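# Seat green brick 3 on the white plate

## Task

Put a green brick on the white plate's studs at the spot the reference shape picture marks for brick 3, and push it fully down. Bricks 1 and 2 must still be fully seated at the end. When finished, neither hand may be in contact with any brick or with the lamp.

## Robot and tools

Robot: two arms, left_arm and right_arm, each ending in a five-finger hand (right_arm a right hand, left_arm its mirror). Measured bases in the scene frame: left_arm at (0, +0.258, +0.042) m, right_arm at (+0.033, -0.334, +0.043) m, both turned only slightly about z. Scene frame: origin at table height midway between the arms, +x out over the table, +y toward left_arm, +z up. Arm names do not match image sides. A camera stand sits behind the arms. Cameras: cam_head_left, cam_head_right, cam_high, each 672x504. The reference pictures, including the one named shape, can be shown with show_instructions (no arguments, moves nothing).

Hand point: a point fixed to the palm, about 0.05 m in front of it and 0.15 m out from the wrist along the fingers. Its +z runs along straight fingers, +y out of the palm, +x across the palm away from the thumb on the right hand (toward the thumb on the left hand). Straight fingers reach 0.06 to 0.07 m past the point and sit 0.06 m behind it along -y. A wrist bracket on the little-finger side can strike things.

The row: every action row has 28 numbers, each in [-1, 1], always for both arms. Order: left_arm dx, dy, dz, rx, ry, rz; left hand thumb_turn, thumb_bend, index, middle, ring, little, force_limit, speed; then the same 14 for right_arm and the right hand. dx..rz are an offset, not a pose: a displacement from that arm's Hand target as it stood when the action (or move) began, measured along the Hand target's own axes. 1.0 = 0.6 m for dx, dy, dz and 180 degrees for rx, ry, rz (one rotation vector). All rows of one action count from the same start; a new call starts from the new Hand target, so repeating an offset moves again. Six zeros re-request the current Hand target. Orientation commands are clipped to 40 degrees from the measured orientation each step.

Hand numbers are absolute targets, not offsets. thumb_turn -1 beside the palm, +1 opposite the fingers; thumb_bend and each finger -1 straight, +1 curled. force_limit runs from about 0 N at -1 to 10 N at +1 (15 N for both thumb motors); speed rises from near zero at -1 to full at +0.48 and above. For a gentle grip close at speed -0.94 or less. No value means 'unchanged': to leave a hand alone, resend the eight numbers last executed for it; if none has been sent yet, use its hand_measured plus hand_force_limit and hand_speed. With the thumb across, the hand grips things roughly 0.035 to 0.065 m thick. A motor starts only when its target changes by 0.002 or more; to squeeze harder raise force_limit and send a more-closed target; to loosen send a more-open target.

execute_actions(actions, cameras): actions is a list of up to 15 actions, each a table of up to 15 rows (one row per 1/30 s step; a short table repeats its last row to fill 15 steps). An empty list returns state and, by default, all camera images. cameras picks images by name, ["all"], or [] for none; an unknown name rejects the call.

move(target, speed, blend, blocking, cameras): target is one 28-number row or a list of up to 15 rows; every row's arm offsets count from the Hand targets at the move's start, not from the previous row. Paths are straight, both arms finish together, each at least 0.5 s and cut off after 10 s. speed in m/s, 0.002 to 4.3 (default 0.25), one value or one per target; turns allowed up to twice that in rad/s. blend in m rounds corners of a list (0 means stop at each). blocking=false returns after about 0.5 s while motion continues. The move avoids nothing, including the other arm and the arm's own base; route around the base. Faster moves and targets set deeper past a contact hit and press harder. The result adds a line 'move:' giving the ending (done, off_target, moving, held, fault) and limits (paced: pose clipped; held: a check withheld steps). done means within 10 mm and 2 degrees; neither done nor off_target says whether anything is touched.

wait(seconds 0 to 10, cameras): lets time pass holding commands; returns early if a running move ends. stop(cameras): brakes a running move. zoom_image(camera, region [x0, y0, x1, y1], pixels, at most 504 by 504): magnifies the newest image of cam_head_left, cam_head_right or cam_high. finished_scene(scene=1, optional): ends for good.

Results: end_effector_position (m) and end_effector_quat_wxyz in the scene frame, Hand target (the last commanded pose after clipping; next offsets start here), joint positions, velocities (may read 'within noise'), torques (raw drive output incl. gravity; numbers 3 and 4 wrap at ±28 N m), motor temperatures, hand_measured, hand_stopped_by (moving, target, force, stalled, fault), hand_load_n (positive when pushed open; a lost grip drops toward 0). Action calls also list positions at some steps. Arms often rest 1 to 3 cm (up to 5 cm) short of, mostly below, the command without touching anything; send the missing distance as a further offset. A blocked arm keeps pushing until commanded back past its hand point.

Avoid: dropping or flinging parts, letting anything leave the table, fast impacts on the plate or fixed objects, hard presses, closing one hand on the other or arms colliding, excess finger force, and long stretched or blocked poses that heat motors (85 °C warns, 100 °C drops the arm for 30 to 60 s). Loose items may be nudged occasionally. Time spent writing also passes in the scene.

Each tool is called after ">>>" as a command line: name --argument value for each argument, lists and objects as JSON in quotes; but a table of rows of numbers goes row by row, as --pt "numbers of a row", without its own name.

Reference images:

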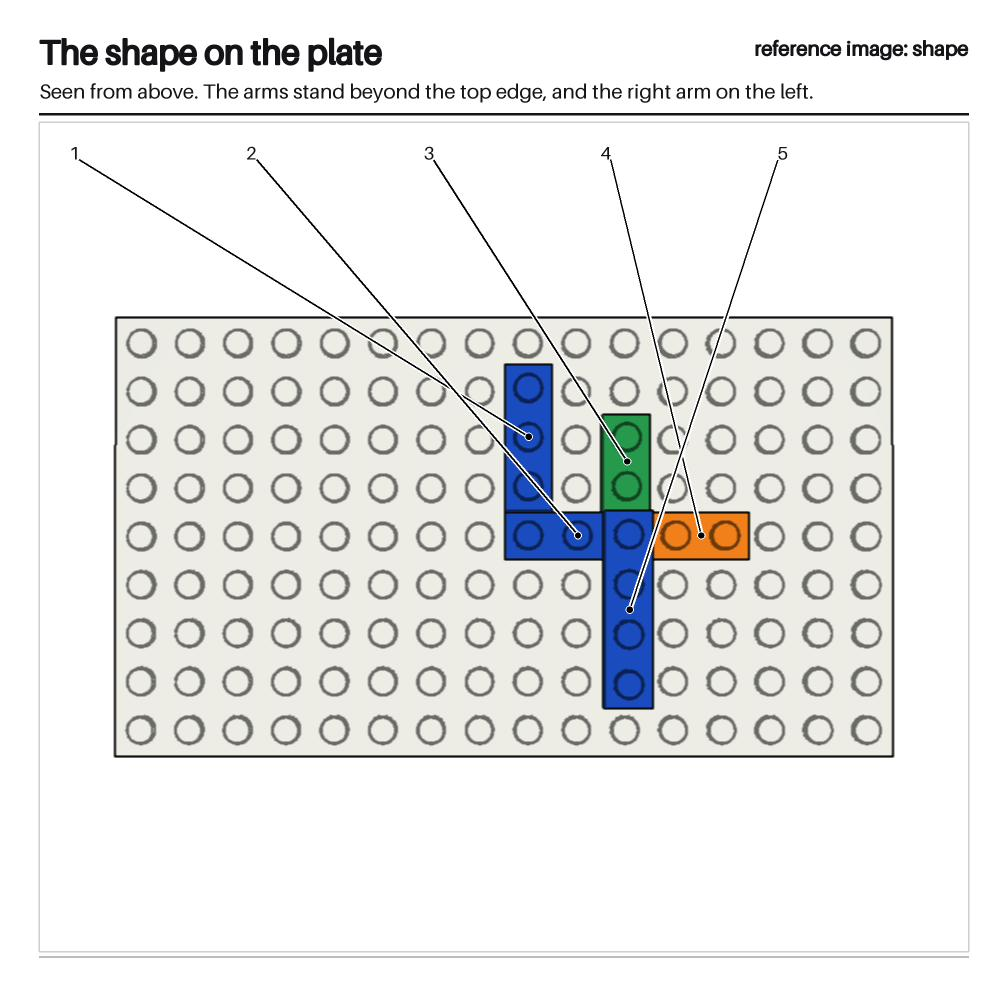

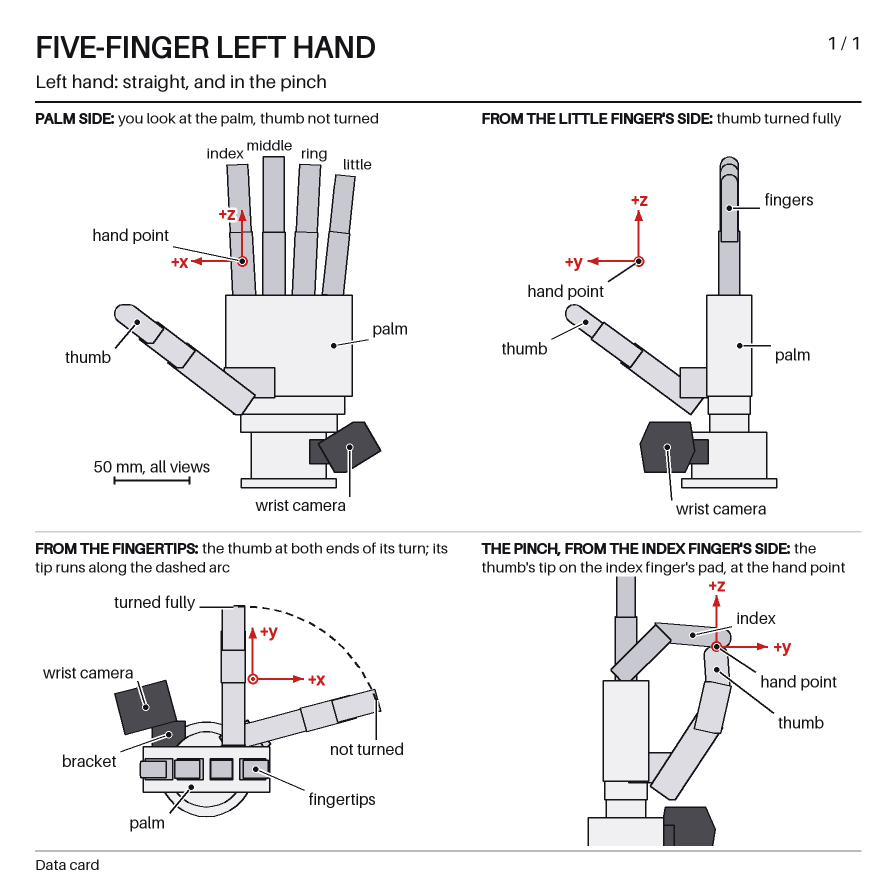

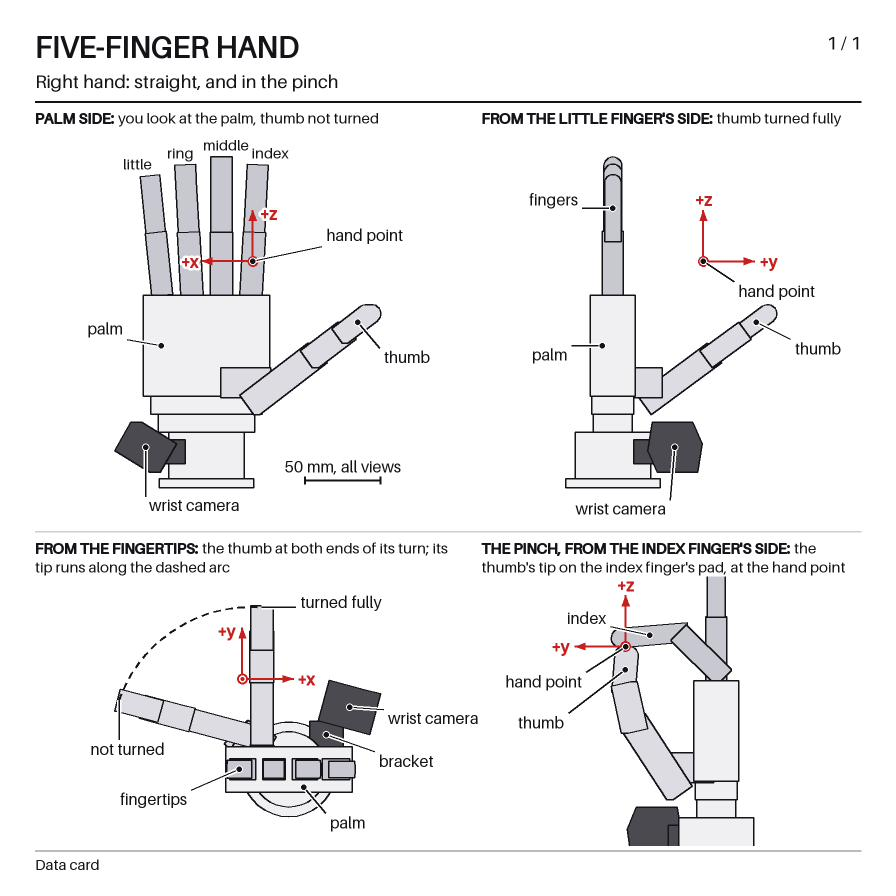

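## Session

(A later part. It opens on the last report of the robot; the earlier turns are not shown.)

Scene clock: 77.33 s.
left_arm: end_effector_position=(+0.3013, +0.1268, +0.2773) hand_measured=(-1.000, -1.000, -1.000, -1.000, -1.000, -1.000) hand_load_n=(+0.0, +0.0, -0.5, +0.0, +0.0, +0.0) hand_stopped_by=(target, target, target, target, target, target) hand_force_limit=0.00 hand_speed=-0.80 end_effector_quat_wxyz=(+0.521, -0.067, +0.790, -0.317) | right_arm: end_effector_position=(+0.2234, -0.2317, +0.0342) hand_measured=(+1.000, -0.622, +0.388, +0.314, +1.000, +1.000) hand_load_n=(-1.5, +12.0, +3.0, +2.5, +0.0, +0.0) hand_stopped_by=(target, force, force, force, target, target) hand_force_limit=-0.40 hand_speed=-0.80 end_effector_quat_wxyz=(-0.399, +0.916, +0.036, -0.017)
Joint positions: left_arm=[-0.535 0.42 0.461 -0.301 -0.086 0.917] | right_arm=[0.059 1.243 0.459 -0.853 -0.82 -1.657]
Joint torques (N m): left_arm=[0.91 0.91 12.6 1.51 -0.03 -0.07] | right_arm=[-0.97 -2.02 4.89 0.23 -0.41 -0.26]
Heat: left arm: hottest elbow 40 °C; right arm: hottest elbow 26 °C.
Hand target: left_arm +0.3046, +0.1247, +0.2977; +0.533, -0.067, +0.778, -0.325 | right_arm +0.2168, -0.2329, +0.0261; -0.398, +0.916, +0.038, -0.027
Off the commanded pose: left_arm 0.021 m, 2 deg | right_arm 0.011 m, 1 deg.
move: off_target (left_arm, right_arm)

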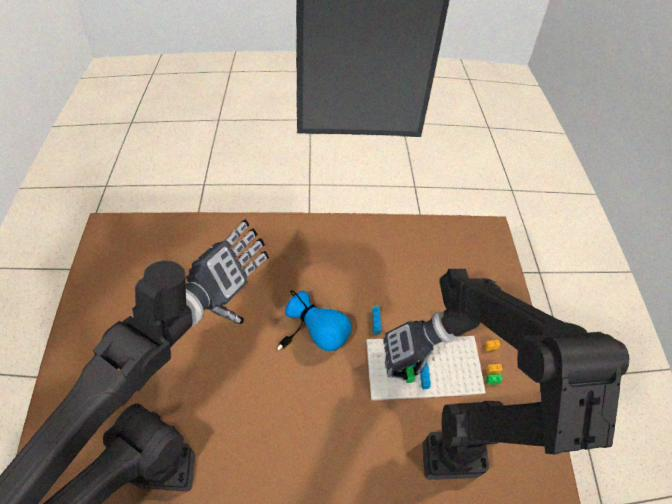

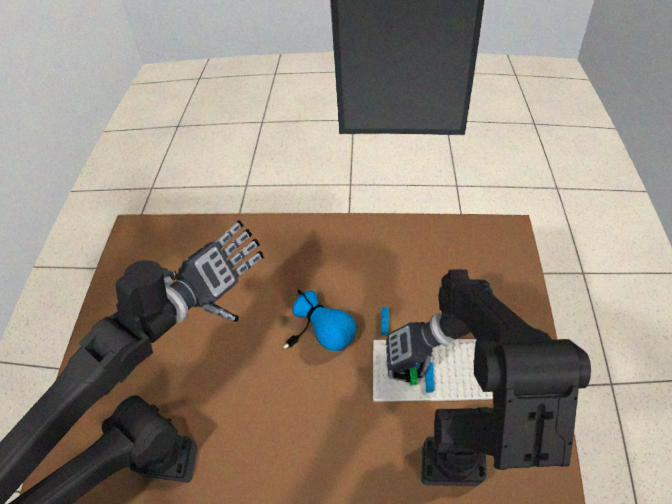

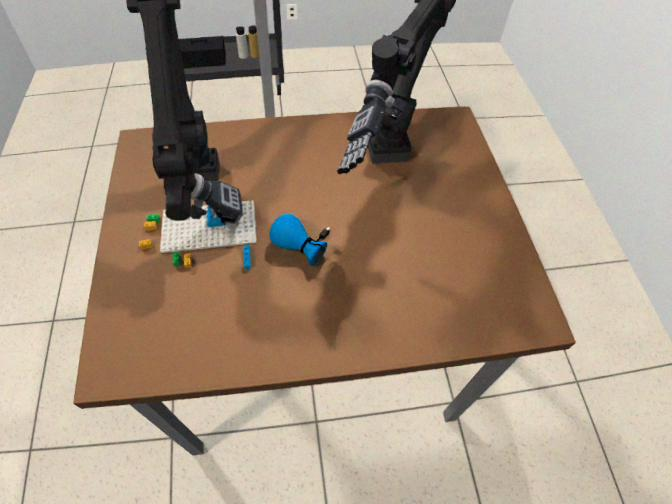

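>>> move --target '[0,0,0,0,0,0,-1,-1,-1,-1,-1,-1,0,-0.8, -0.0004,0.0028,-0.003,0,0,0, 1,-0.55,0.5,0.5,1,1,-0.4,-0.8]' --speed 0.05 --cameras '["all"]'

>>> zoom_image --camera "cam_head_left" --region '[390, 345, 440, 395]'

>>> zoom_image --camera "cam_head_right" --region '[390, 345, 440, 395]'

Scene clock: 78.53 s.
left_arm: end_effector_position=(+0.3013, +0.1268, +0.2773) hand_measured=(-1.000, -1.000, -1.000, -1.000, -1.000, -1.000) hand_load_n=(+0.0, +0.0, +0.0, +0.0, +0.0, +0.0) hand_stopped_by=(target, target, target, target, target, target) hand_force_limit=0.00 hand_speed=-0.80 end_effector_quat_wxyz=(+0.521, -0.067, +0.790, -0.317) | right_arm: end_effector_position=(+0.2235, -0.2322, +0.0341) hand_measured=(+1.000, -0.622, +0.388, +0.314, +1.000, +1.000) hand_load_n=(-1.5, +12.0, +3.5, +2.5, +0.0, +0.0) hand_stopped_by=(target, force, force, force, target, target) hand_force_limit=-0.40 hand_speed=-0.80 end_effector_quat_wxyz=(-0.399, +0.916, +0.037, -0.016)
Joint positions: left_arm=[-0.535 0.42 0.461 -0.301 -0.086 0.917] | right_arm=[0.056 1.243 0.459 -0.855 -0.82 -1.664]
Joint torques (N m): left_arm=[0.91 0.91 12.6 1.5 -0.03 -0.07] | right_arm=[-1.55 -1.9 5.01 -0.05 -0.37 -0.33]
Heat: left arm: hottest elbow 41 °C; right arm: hottest elbow 26 °C.
Hand target: left_arm +0.3046, +0.1247, +0.2977; +0.533, -0.067, +0.778, -0.325 | right_arm +0.2168, -0.2354, +0.0261; -0.398, +0.916, +0.037, -0.027
Off the commanded pose: left_arm 0.021 m, 2 deg | right_arm 0.011 m, 1 deg.
move: off_target (left_arm, right_arm)

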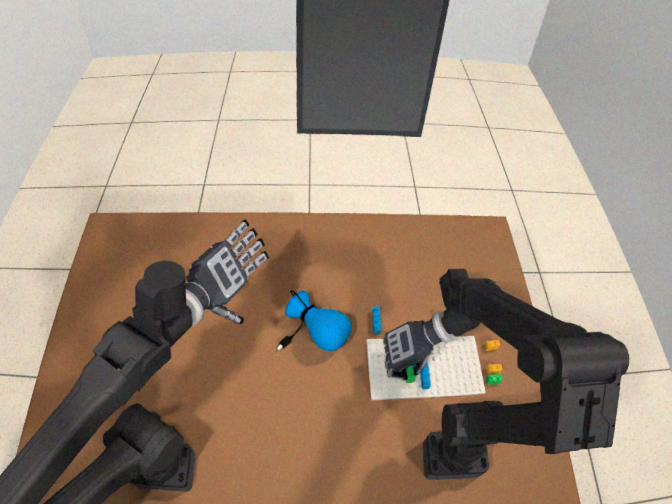

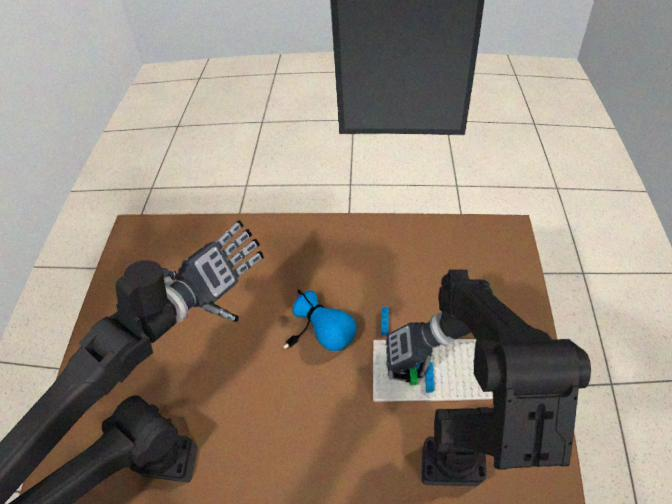

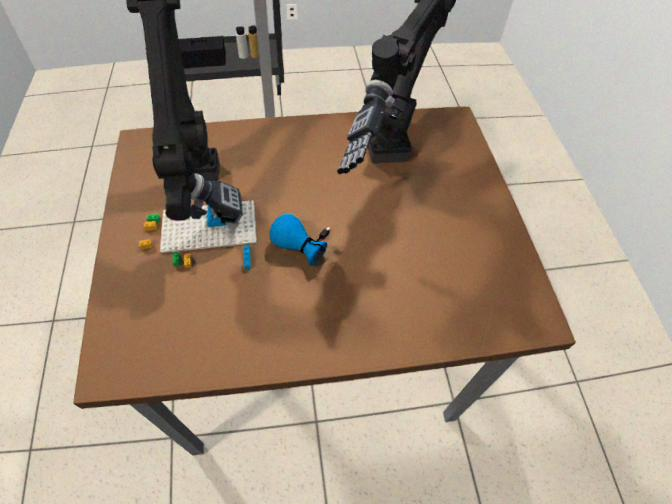

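Scaled by 10.080 from the camera's 672x504 image, which has a finer 960x720 frame.

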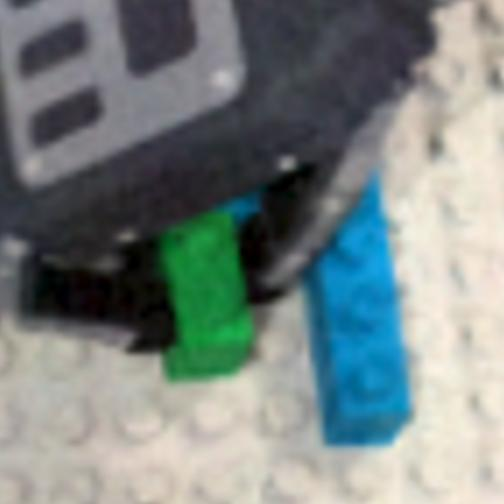

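Scaled by 10.080 from the camera's 672x504 image, which has a finer 960x720 frame.

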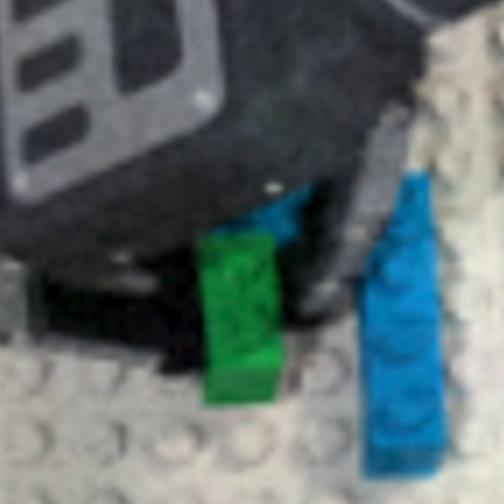

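>>> move --target '[0,0,0,0,0,0,-1,-1,-1,-1,-1,-1,0,-0.8,-0.00046,0.0034,-0.00364,0,0,0,1,-0.55,0.5,0.5,1,1,-0.4,-0.8]' --speed 0.02 --cameras '["cam_head_left","cam_head_right"]'

>>> zoom_image --camera "cam_head_left" --region '[390, 345, 440, 395]'

>>> zoom_image --camera "cam_head_right" --region '[390, 345, 440, 395]'

Scene clock: 80.87 s.
left_arm: end_effector_position=(+0.3013, +0.1268, +0.2773) hand_measured=(-1.000, -1.000, -1.000, -1.000, -1.000, -1.000) hand_load_n=(+0.0, +0.0, +0.0, +0.0, +0.0, +0.0) hand_stopped_by=(target, target, target, target, target, target) hand_force_limit=0.00 hand_speed=-0.80 end_effector_quat_wxyz=(+0.521, -0.067, +0.790, -0.317) | right_arm: end_effector_position=(+0.2230, -0.2333, +0.0339) hand_measured=(+1.000, -0.622, +0.388, +0.314, +1.000, +1.000) hand_load_n=(-2.0, +12.0, +3.0, +3.0, +0.0, +0.0) hand_stopped_by=(target, force, force, force, target, target) hand_force_limit=-0.40 hand_speed=-0.80 end_effector_quat_wxyz=(-0.402, +0.914, +0.042, -0.016)
Joint positions: left_arm=[-0.535 0.42 0.461 -0.301 -0.086 0.917] | right_arm=[0.048 1.247 0.459 -0.864 -0.825 -1.688]
Joint torques (N m): left_arm=[0.91 0.85 12.6 1.5 -0.03 -0.07] | right_arm=[-1.96 -1.85 5.15 -0.1 -0.14 -0.28]
Heat: left arm: hottest elbow 41 °C; right arm: hottest elbow 26 °C.
Hand target: left_arm +0.3046, +0.1247, +0.2977; +0.533, -0.067, +0.778, -0.325 | right_arm +0.2168, -0.2384, +0.0261; -0.398, +0.916, +0.038, -0.027
Off the commanded pose: left_arm 0.021 m, 2 deg | right_arm 0.011 m, 1 deg.
move: off_target (left_arm, right_arm)
Images, in order (width x height): cam_head_left 672x504, cam_head_right 672x504.

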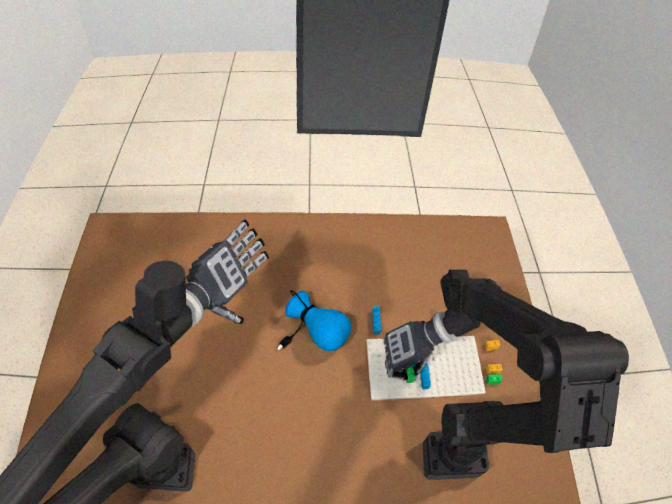

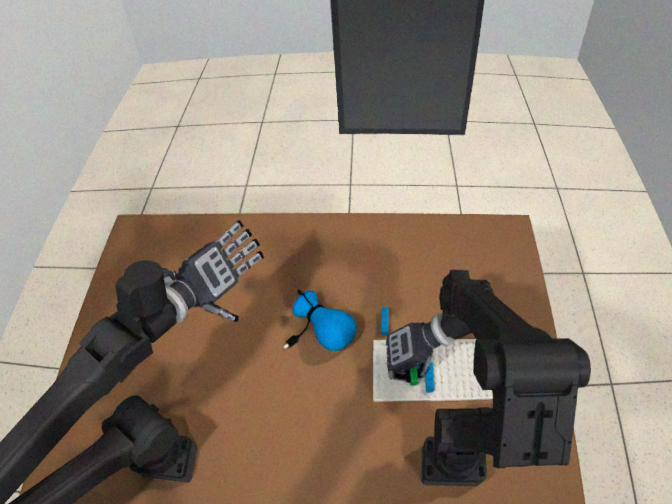

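Scaled by 10.080 from the camera's 672x504 image, which has a finer 960x720 frame.

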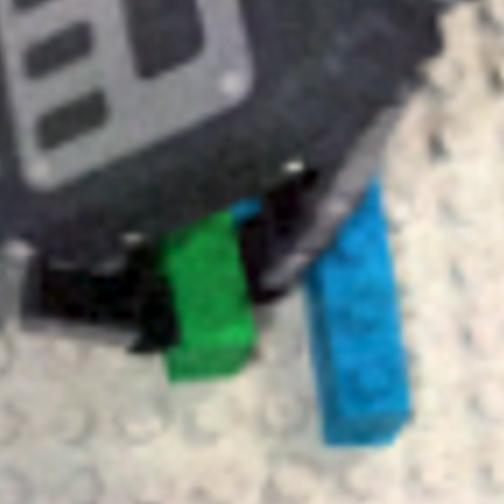

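Scaled by 10.080 from the camera's 672x504 image, which has a finer 960x720 frame.

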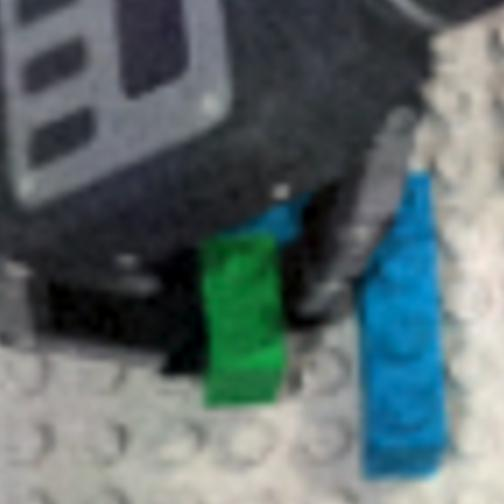

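>>> move --target '[0,0,0,0,0,0,-1,-1,-1,-1,-1,-1,0,-0.8,0.00019,0.0073,0.0068,0,0,0,1,-0.55,0.5,0.5,1,1,-0.4,-0.8]' --speed 0.02 --cameras '["cam_head_left","cam_head_right"]'

>>> zoom_image --camera "cam_head_left" --region '[390, 345, 440, 395]'

>>> zoom_image --camera "cam_head_right" --region '[390, 345, 440, 395]'

Scene clock: 82.17 s.
left_arm: end_effector_position=(+0.3013, +0.1268, +0.2773) hand_measured=(-1.000, -1.000, -1.000, -1.000, -1.000, -1.000) hand_load_n=(+0.0, +0.0, +0.0, +0.0, +0.0, +0.0) hand_stopped_by=(target, target, target, target, target, target) hand_force_limit=0.00 hand_speed=-0.80 end_effector_quat_wxyz=(+0.521, -0.067, +0.790, -0.317) | right_arm: end_effector_position=(+0.2224, -0.2330, +0.0332) hand_measured=(+1.000, -0.622, +0.388, +0.314, +1.000, +1.000) hand_load_n=(-2.5, +12.0, +3.5, +2.5, +0.0, +0.0) hand_stopped_by=(target, force, force, force, target, target) hand_force_limit=-0.40 hand_speed=-0.80 end_effector_quat_wxyz=(-0.404, +0.914, +0.040, -0.018)
Joint positions: left_arm=[-0.535 0.42 0.461 -0.301 -0.086 0.917] | right_arm=[0.045 1.253 0.459 -0.864 -0.83 -1.689]
Joint torques (N m): left_arm=[0.91 0.97 12.62 1.5 -0.03 -0.07] | right_arm=[-1.9 -1.08 4.62 0.62 0.01 -0.29]
Heat: left arm: hottest elbow 41 °C; right arm: hottest elbow 26 °C.
Hand target: left_arm +0.3046, +0.1247, +0.2977; +0.533, -0.067, +0.778, -0.325 | right_arm +0.2168, -0.2383, +0.0201; -0.398, +0.916, +0.038, -0.027
Off the commanded pose: left_arm 0.021 m, 2 deg | right_arm 0.015 m, 1 deg.
move: off_target (left_arm, right_arm)
Images, in order (width x height): cam_head_left 672x504, cam_head_right 672x504.

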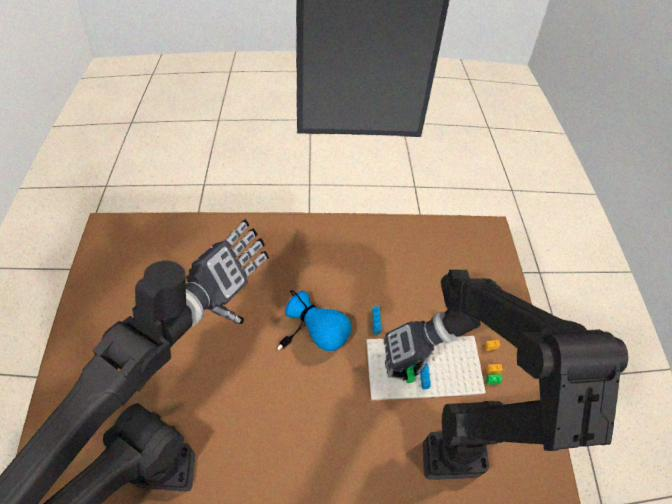

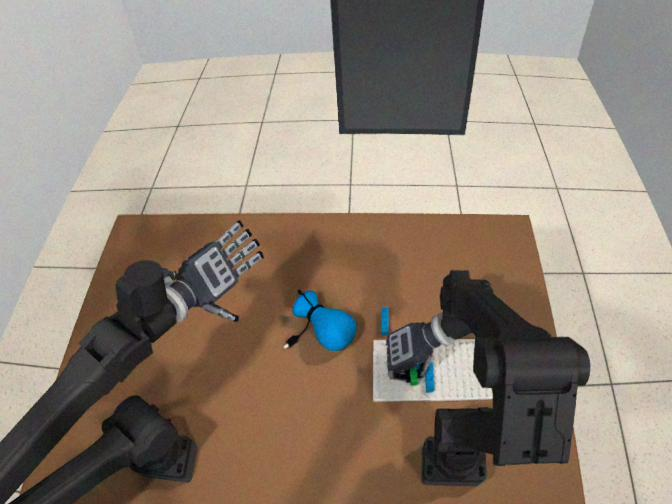

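Scaled by 10.080 from the camera's 672x504 image, which has a finer 960x720 frame.

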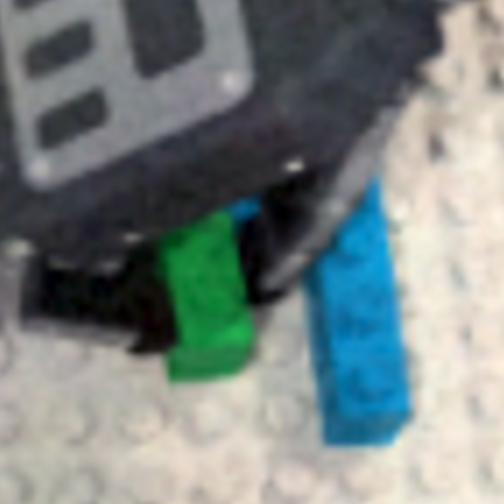

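Scaled by 10.080 from the camera's 672x504 image, which has a finer 960x720 frame.

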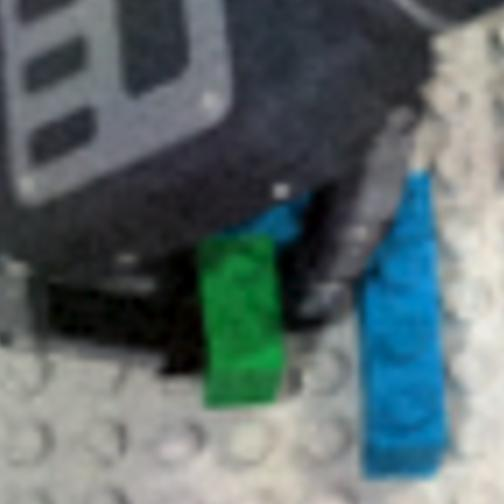

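>>> move --target '[0,0,0,0,0,0,-1,-1,-1,-1,-1,-1,0,-0.8,0.00019,0.0073,0.0068,0,0,0,1,-0.55,0.5,0.5,1,1,-0.4,-0.8]' --speed 0.02 --cameras '["cam_high","cam_head_right"]'

>>> zoom_image --camera "cam_head_right" --region '[390, 345, 440, 395]'

Scene clock: 84.23 s.
left_arm: end_effector_position=(+0.3013, +0.1268, +0.2773) hand_measured=(-1.000, -1.000, -1.000, -1.000, -1.000, -1.000) hand_load_n=(+0.0, +0.0, +0.0, +0.0, +0.0, +0.0) hand_stopped_by=(target, target, target, target, target, target) hand_force_limit=0.00 hand_speed=-0.80 end_effector_quat_wxyz=(+0.521, -0.067, +0.790, -0.317) | right_arm: end_effector_position=(+0.2222, -0.2325, +0.0318) hand_measured=(+1.000, -0.622, +0.388, +0.314, +1.000, +1.000) hand_load_n=(-1.5, +14.5, +4.0, +2.0, +0.0, +0.0) hand_stopped_by=(target, force, force, force, target, target) hand_force_limit=-0.40 hand_speed=-0.80 end_effector_quat_wxyz=(-0.406, +0.913, +0.036, -0.021)
Joint positions: left_arm=[-0.535 0.42 0.461 -0.301 -0.086 0.917] | right_arm=[0.044 1.263 0.459 -0.859 -0.834 -1.684]
Joint torques (N m): left_arm=[0.91 0.91 12.6 1.5 -0.03 -0.07] | right_arm=[-1.73 -0.62 4.04 1.14 0.16 -0.33]
Heat: left arm: hottest elbow 41 °C; right arm: hottest elbow 26 °C.
Hand target: left_arm +0.3046, +0.1247, +0.2977; +0.533, -0.067, +0.778, -0.325 | right_arm +0.2167, -0.2384, +0.0141; -0.398, +0.916, +0.037, -0.027
Off the commanded pose: left_arm 0.021 m, 2 deg | right_arm 0.019 m, 1 deg.
move: off_target (left_arm, right_arm)
Images, in order (width x height): cam_head_right 672x504, cam_high 672x504.

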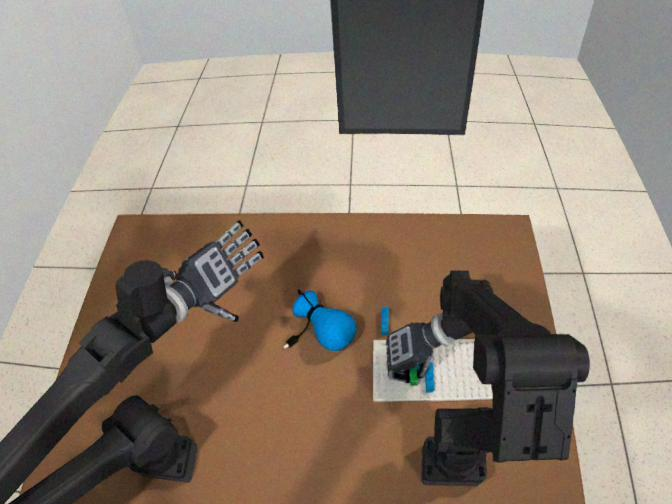

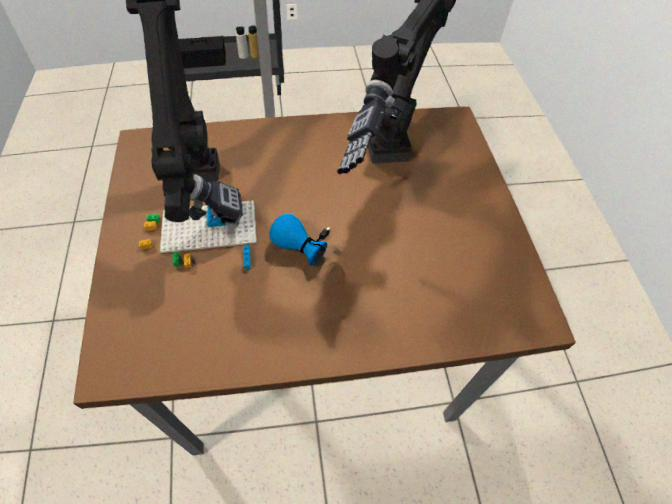

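Scaled by 10.080 from the camera's 672x504 image, which has a finer 960x720 frame.

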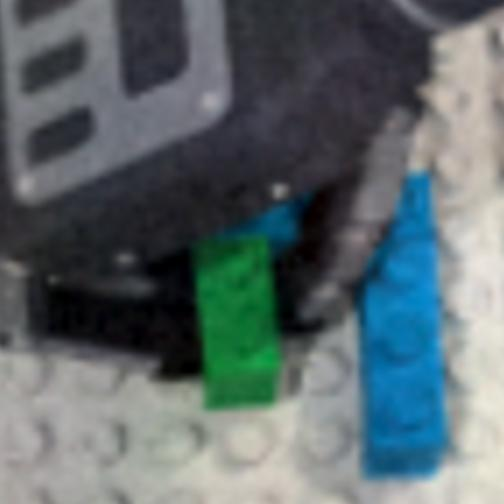

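>>> move --target '[0,0,0,0,0,0,-1,-1,-1,-1,-1,-1,0,-0.8,-0.00074,-0.0178,-0.01998,0,0,0,1,-0.55,0.5,0.5,1,1,-0.4,-0.8]' --speed 0.03 --cameras '["cam_head_left","cam_head_right"]'

>>> zoom_image --camera "cam_head_left" --region '[390, 345, 440, 395]'

>>> zoom_image --camera "cam_head_right" --region '[390, 345, 440, 395]'

Scene clock: 86.03 s.
left_arm: end_effector_position=(+0.3013, +0.1268, +0.2773) hand_measured=(-1.000, -1.000, -1.000, -1.000, -1.000, -1.000) hand_load_n=(+0.0, +0.0, +0.0, +0.0, +0.0, +0.0) hand_stopped_by=(target, target, target, target, target, target) hand_force_limit=0.00 hand_speed=-0.80 end_effector_quat_wxyz=(+0.521, -0.067, +0.790, -0.317) | right_arm: end_effector_position=(+0.2198, -0.2335, +0.0326) hand_measured=(+1.000, -0.622, +0.388, +0.314, +1.000, +1.000) hand_load_n=(-2.5, +14.0, +3.0, +3.0, +0.0, +0.0) hand_stopped_by=(target, force, force, force, target, target) hand_force_limit=-0.40 hand_speed=-0.80 end_effector_quat_wxyz=(-0.407, +0.912, +0.044, -0.022)
Joint positions: left_arm=[-0.535 0.42 0.461 -0.301 -0.086 0.917] | right_arm=[0.041 1.26 0.459 -0.879 -0.833 -1.711]
Joint torques (N m): left_arm=[0.91 0.91 12.6 1.5 -0.03 -0.07] | right_arm=[-1.96 -3.78 5.52 -0.43 0.18 -0.11]
Heat: left arm: hottest elbow 41 °C; right arm: hottest elbow 26 °C.
Hand target: left_arm +0.3046, +0.1247, +0.2977; +0.533, -0.067, +0.778, -0.325 | right_arm +0.2167, -0.2399, +0.0301; -0.398, +0.916, +0.038, -0.027
Off the commanded pose: left_arm 0.021 m, 2 deg | right_arm 0.008 m, 1 deg.
move: off_target (left_arm)
Images, in order (width x height): cam_head_left 672x504, cam_head_right 672x504.

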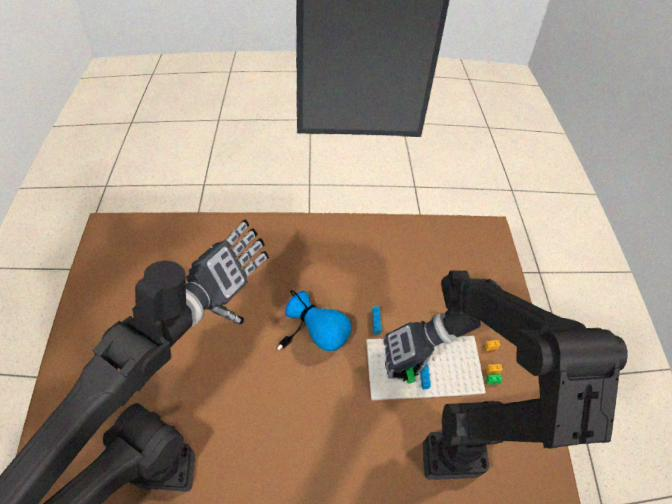

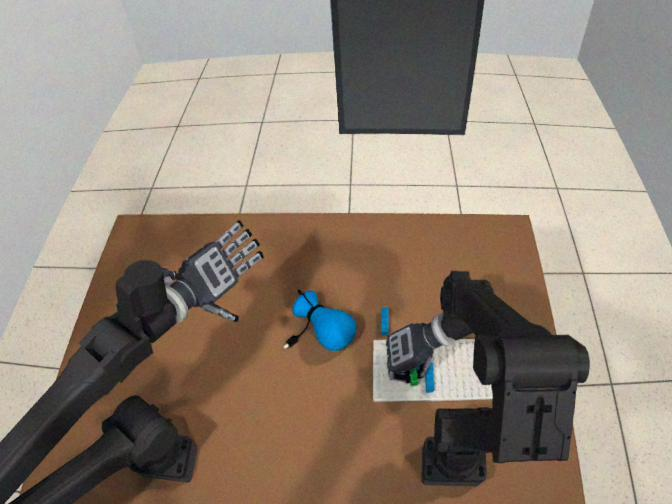

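Scaled by 10.080 from the camera's 672x504 image, which has a finer 960x720 frame.

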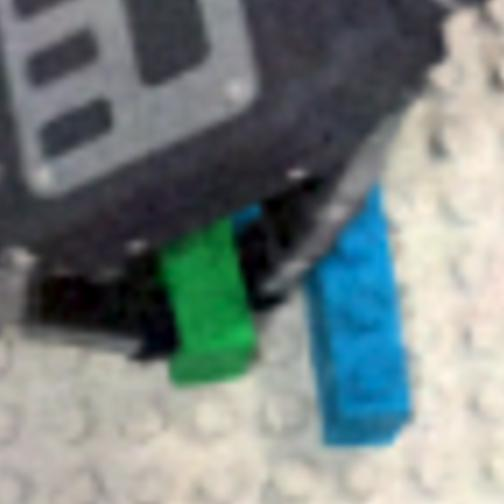

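Scaled by 10.080 from the camera's 672x504 image, which has a finer 960x720 frame.

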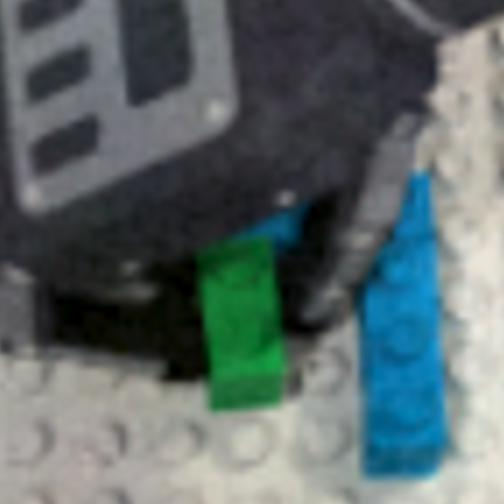

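>>> move --target '[0,0,0,0,0,0,-1,-1,-1,-1,-1,-1,0,-0.8,-0.00026,-0.00975,-0.00908,0,0,0,1,-0.55,0.5,0.5,1,1,-0.4,-0.8]' --speed 0.03 --cameras '["cam_head_left","cam_head_right"]'

>>> zoom_image --camera "cam_head_left" --region '[390, 345, 440, 395]'

>>> zoom_image --camera "cam_head_right" --region '[390, 345, 440, 395]'

Scene clock: 88.70 s.
left_arm: end_effector_position=(+0.3013, +0.1268, +0.2773) hand_measured=(-1.000, -1.000, -1.000, -1.000, -1.000, -1.000) hand_load_n=(+0.0, +0.0, +0.0, +0.0, +0.0, +0.0) hand_stopped_by=(target, target, target, target, target, target) hand_force_limit=0.00 hand_speed=-0.80 end_effector_quat_wxyz=(+0.521, -0.067, +0.790, -0.317) | right_arm: end_effector_position=(+0.2123, -0.2371, +0.0342) hand_measured=(+1.000, -0.622, +0.388, +0.314, +1.000, +1.000) hand_load_n=(-1.5, +15.0, +2.5, +3.0, +0.0, +0.0) hand_stopped_by=(target, force, force, force, target, target) hand_force_limit=-0.40 hand_speed=-0.80 end_effector_quat_wxyz=(-0.400, +0.915, +0.039, -0.034)
Joint positions: left_arm=[-0.535 0.42 0.461 -0.301 -0.086 0.917] | right_arm=[0.038 1.252 0.459 -0.915 -0.817 -1.716]
Joint torques (N m): left_arm=[0.91 0.97 12.6 1.5 -0.03 -0.07] | right_arm=[-1.73 -4.89 6.27 -0.39 -0.4 -0.08]
Heat: left arm: hottest elbow 41 °C; right arm: hottest elbow 26 °C.
Hand target: left_arm +0.3046, +0.1247, +0.2977; +0.533, -0.067, +0.778, -0.325 | right_arm +0.2167, -0.2398, +0.0381; -0.398, +0.916, +0.038, -0.027
Off the commanded pose: left_arm 0.021 m, 2 deg | right_arm 0.007 m, 1 deg.
move: off_target (left_arm)
Images, in order (width x height): cam_head_left 672x504, cam_head_right 672x504.

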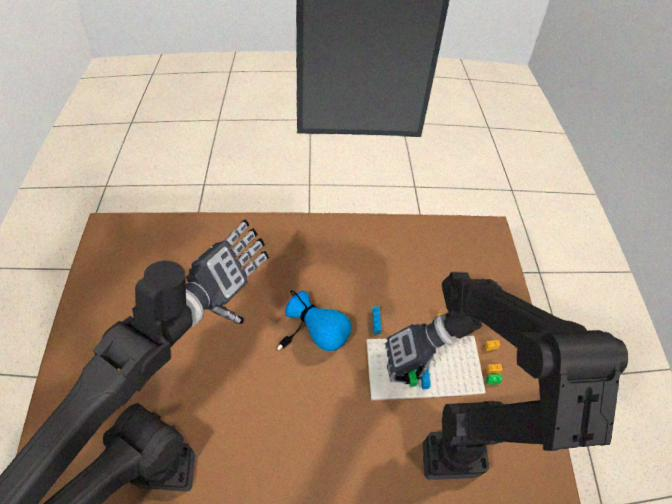

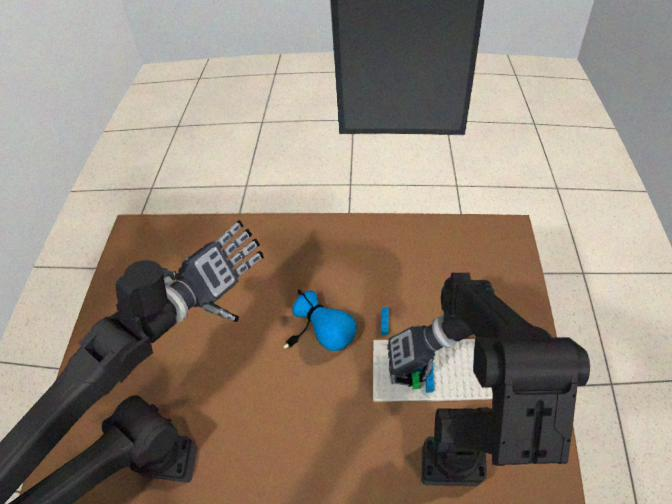

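Scaled by 10.080 from the camera's 672x504 image, which has a finer 960x720 frame.

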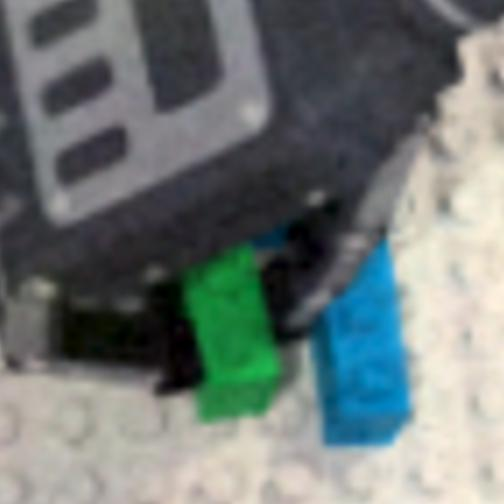

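Scaled by 10.080 from the camera's 672x504 image, which has a finer 960x720 frame.

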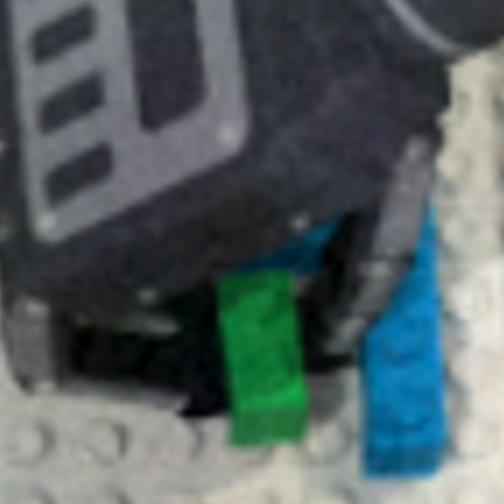

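>>> move --target '[0,0,0,0,0,0,-1,-1,-1,-1,-1,-1,0,-0.8,-0.00064,-0.0244,-0.0227,0.00032,0.01219,0.01135,1,-0.55,0.5,0.5,1,1,-0.4,-0.8]' --speed 0.05 --cameras '["cam_head_left","cam_head_right"]'

>>> zoom_image --camera "cam_head_left" --region '[390, 345, 440, 395]'

>>> zoom_image --camera "cam_head_right" --region '[390, 345, 440, 395]'

Scene clock: 90.77 s.
left_arm: end_effector_position=(+0.3013, +0.1268, +0.2773) hand_measured=(-1.000, -1.000, -1.000, -1.000, -1.000, -1.000) hand_load_n=(+0.0, +0.0, +0.0, +0.0, +0.0, +0.0) hand_stopped_by=(target, target, target, target, target, target) hand_force_limit=0.00 hand_speed=-0.80 end_effector_quat_wxyz=(+0.521, -0.067, +0.790, -0.317) | right_arm: end_effector_position=(+0.2093, -0.2381, +0.0513) hand_measured=(+1.000, -0.622, +0.388, +0.314, +1.000, +1.000) hand_load_n=(-1.5, +14.5, +2.5, +3.0, +0.0, +0.0) hand_stopped_by=(target, force, force, force, target, target) hand_force_limit=-0.40 hand_speed=-0.80 end_effector_quat_wxyz=(-0.399, +0.917, +0.019, -0.025)
Joint positions: left_arm=[-0.535 0.42 0.461 -0.301 -0.086 0.917] | right_arm=[0.028 1.166 0.459 -0.964 -0.817 -1.666]
Joint torques (N m): left_arm=[0.91 0.91 12.6 1.51 -0.03 -0.07] | right_arm=[-1.73 -4.13 7.41 -0.36 -0.56 0.03]
Heat: left arm: hottest elbow 42 °C; right arm: hottest elbow 26 °C.
Hand target: left_arm +0.3046, +0.1247, +0.2977; +0.533, -0.067, +0.778, -0.325 | right_arm +0.2167, -0.2398, +0.0581; -0.399, +0.917, +0.014, -0.017
Off the commanded pose: left_arm 0.021 m, 2 deg | right_arm 0.010 m, 1 deg.
move: off_target (left_arm)
Images, in order (width x height): cam_head_left 672x504, cam_head_right 672x504.

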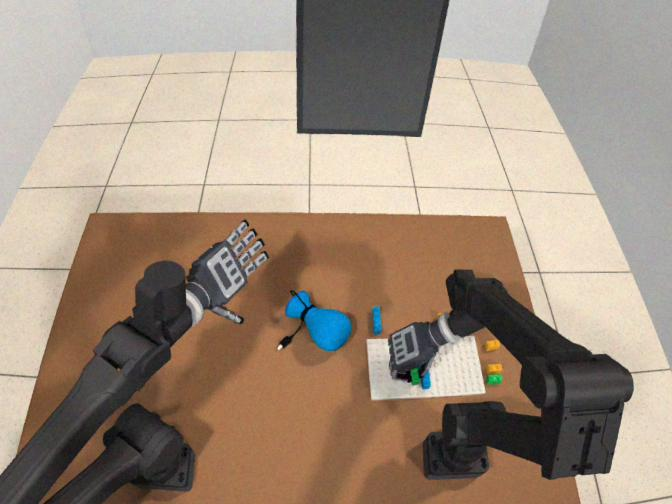

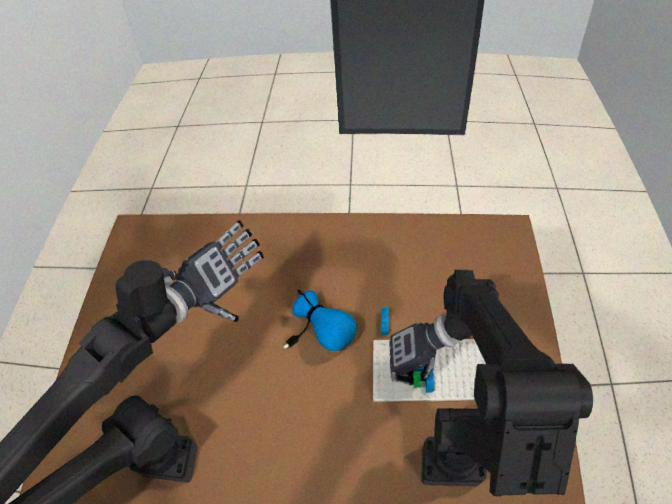

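Scaled by 10.080 from the camera's 672x504 image, which has a finer 960x720 frame.

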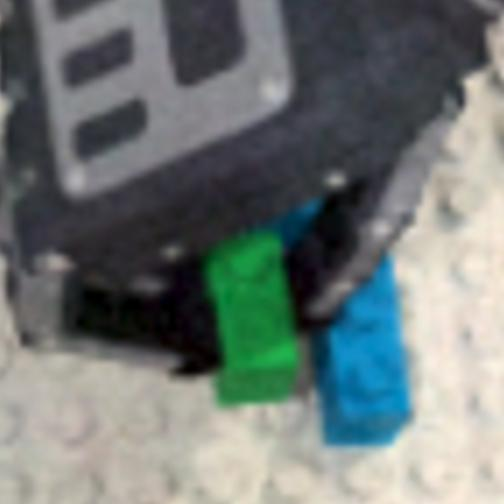

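Scaled by 10.080 from the camera's 672x504 image, which has a finer 960x720 frame.

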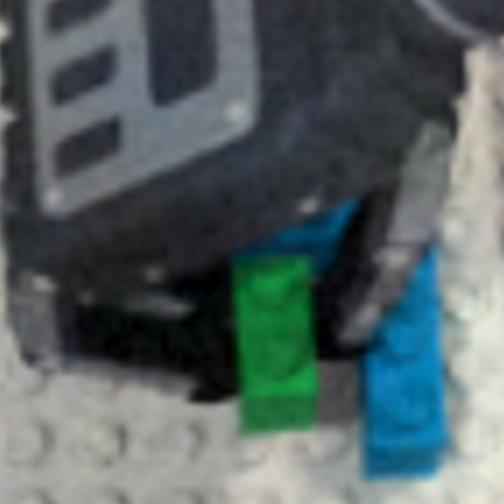

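>>> move --target '[0,0,0,0,0,0,-1,-1,-1,-1,-1,-1,0,-0.8,0.0007,0.02681,0.02497,0,0,0,1,-0.55,0.5,0.5,1,1,-0.4,-0.8]' --speed 0.03 --cameras '["cam_head_left","cam_head_right"]'

>>> zoom_image --camera "cam_head_left" --region '[390, 345, 440, 395]'

>>> zoom_image --camera "cam_head_right" --region '[390, 345, 440, 395]'

Scene clock: 92.67 s.
left_arm: end_effector_position=(+0.3013, +0.1268, +0.2773) hand_measured=(-1.000, -1.000, -1.000, -1.000, -1.000, -1.000) hand_load_n=(+0.0, +0.0, +0.0, +0.0, +0.0, +0.0) hand_stopped_by=(target, target, target, target, target, target) hand_force_limit=0.00 hand_speed=-0.80 end_effector_quat_wxyz=(+0.521, -0.067, +0.790, -0.317) | right_arm: end_effector_position=(+0.2205, -0.2383, +0.0416) hand_measured=(+1.000, -0.622, +0.388, +0.314, +1.000, +1.000) hand_load_n=(-1.5, +15.0, +2.0, +3.0, +0.0, +0.0) hand_stopped_by=(target, force, force, force, target, target) hand_force_limit=-0.40 hand_speed=-0.80 end_effector_quat_wxyz=(-0.398, +0.917, +0.024, -0.011)
Joint positions: left_arm=[-0.535 0.42 0.461 -0.301 -0.086 0.917] | right_arm=[0.027 1.202 0.456 -0.895 -0.817 -1.664]
Joint torques (N m): left_arm=[0.91 0.91 12.62 1.5 -0.03 -0.07] | right_arm=[-1.67 -2.37 5.12 0.43 -0.56 0.02]
Heat: left arm: hottest elbow 42 °C; right arm: hottest elbow 26 °C.
Hand target: left_arm +0.3046, +0.1247, +0.2977; +0.533, -0.067, +0.778, -0.325 | right_arm +0.2167, -0.2398, +0.0362; -0.399, +0.917, +0.013, -0.017
Off the commanded pose: left_arm 0.021 m, 2 deg | right_arm 0.007 m, 1 deg.
move: off_target (left_arm)
Images, in order (width x height): cam_head_left 672x504, cam_head_right 672x504.

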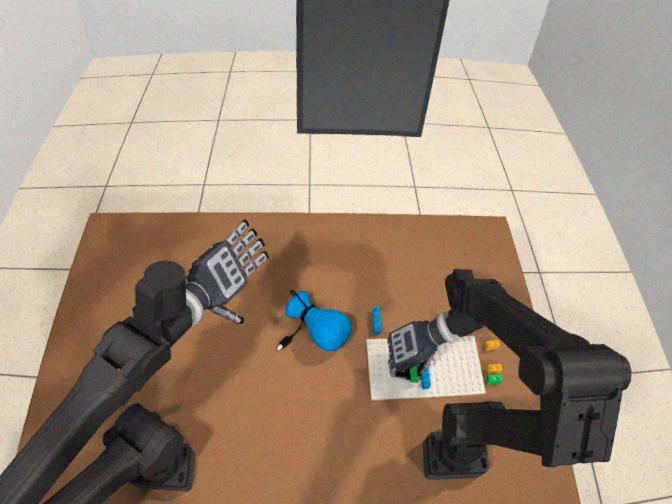

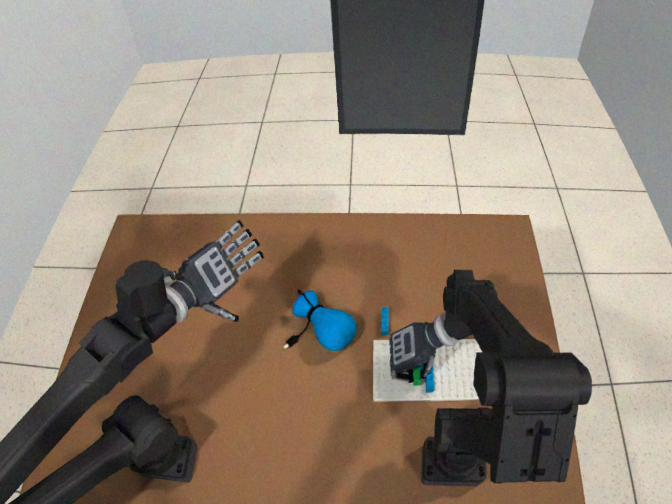

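Scaled by 10.080 from the camera's 672x504 image, which has a finer 960x720 frame.

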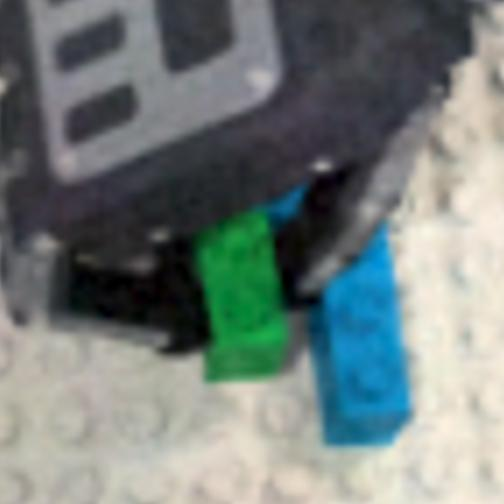

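Scaled by 10.080 from the camera's 672x504 image, which has a finer 960x720 frame.

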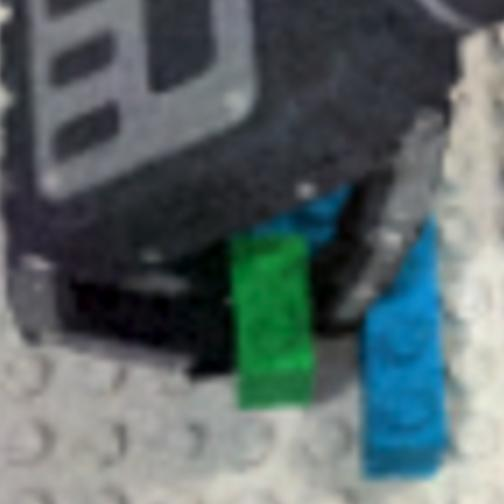

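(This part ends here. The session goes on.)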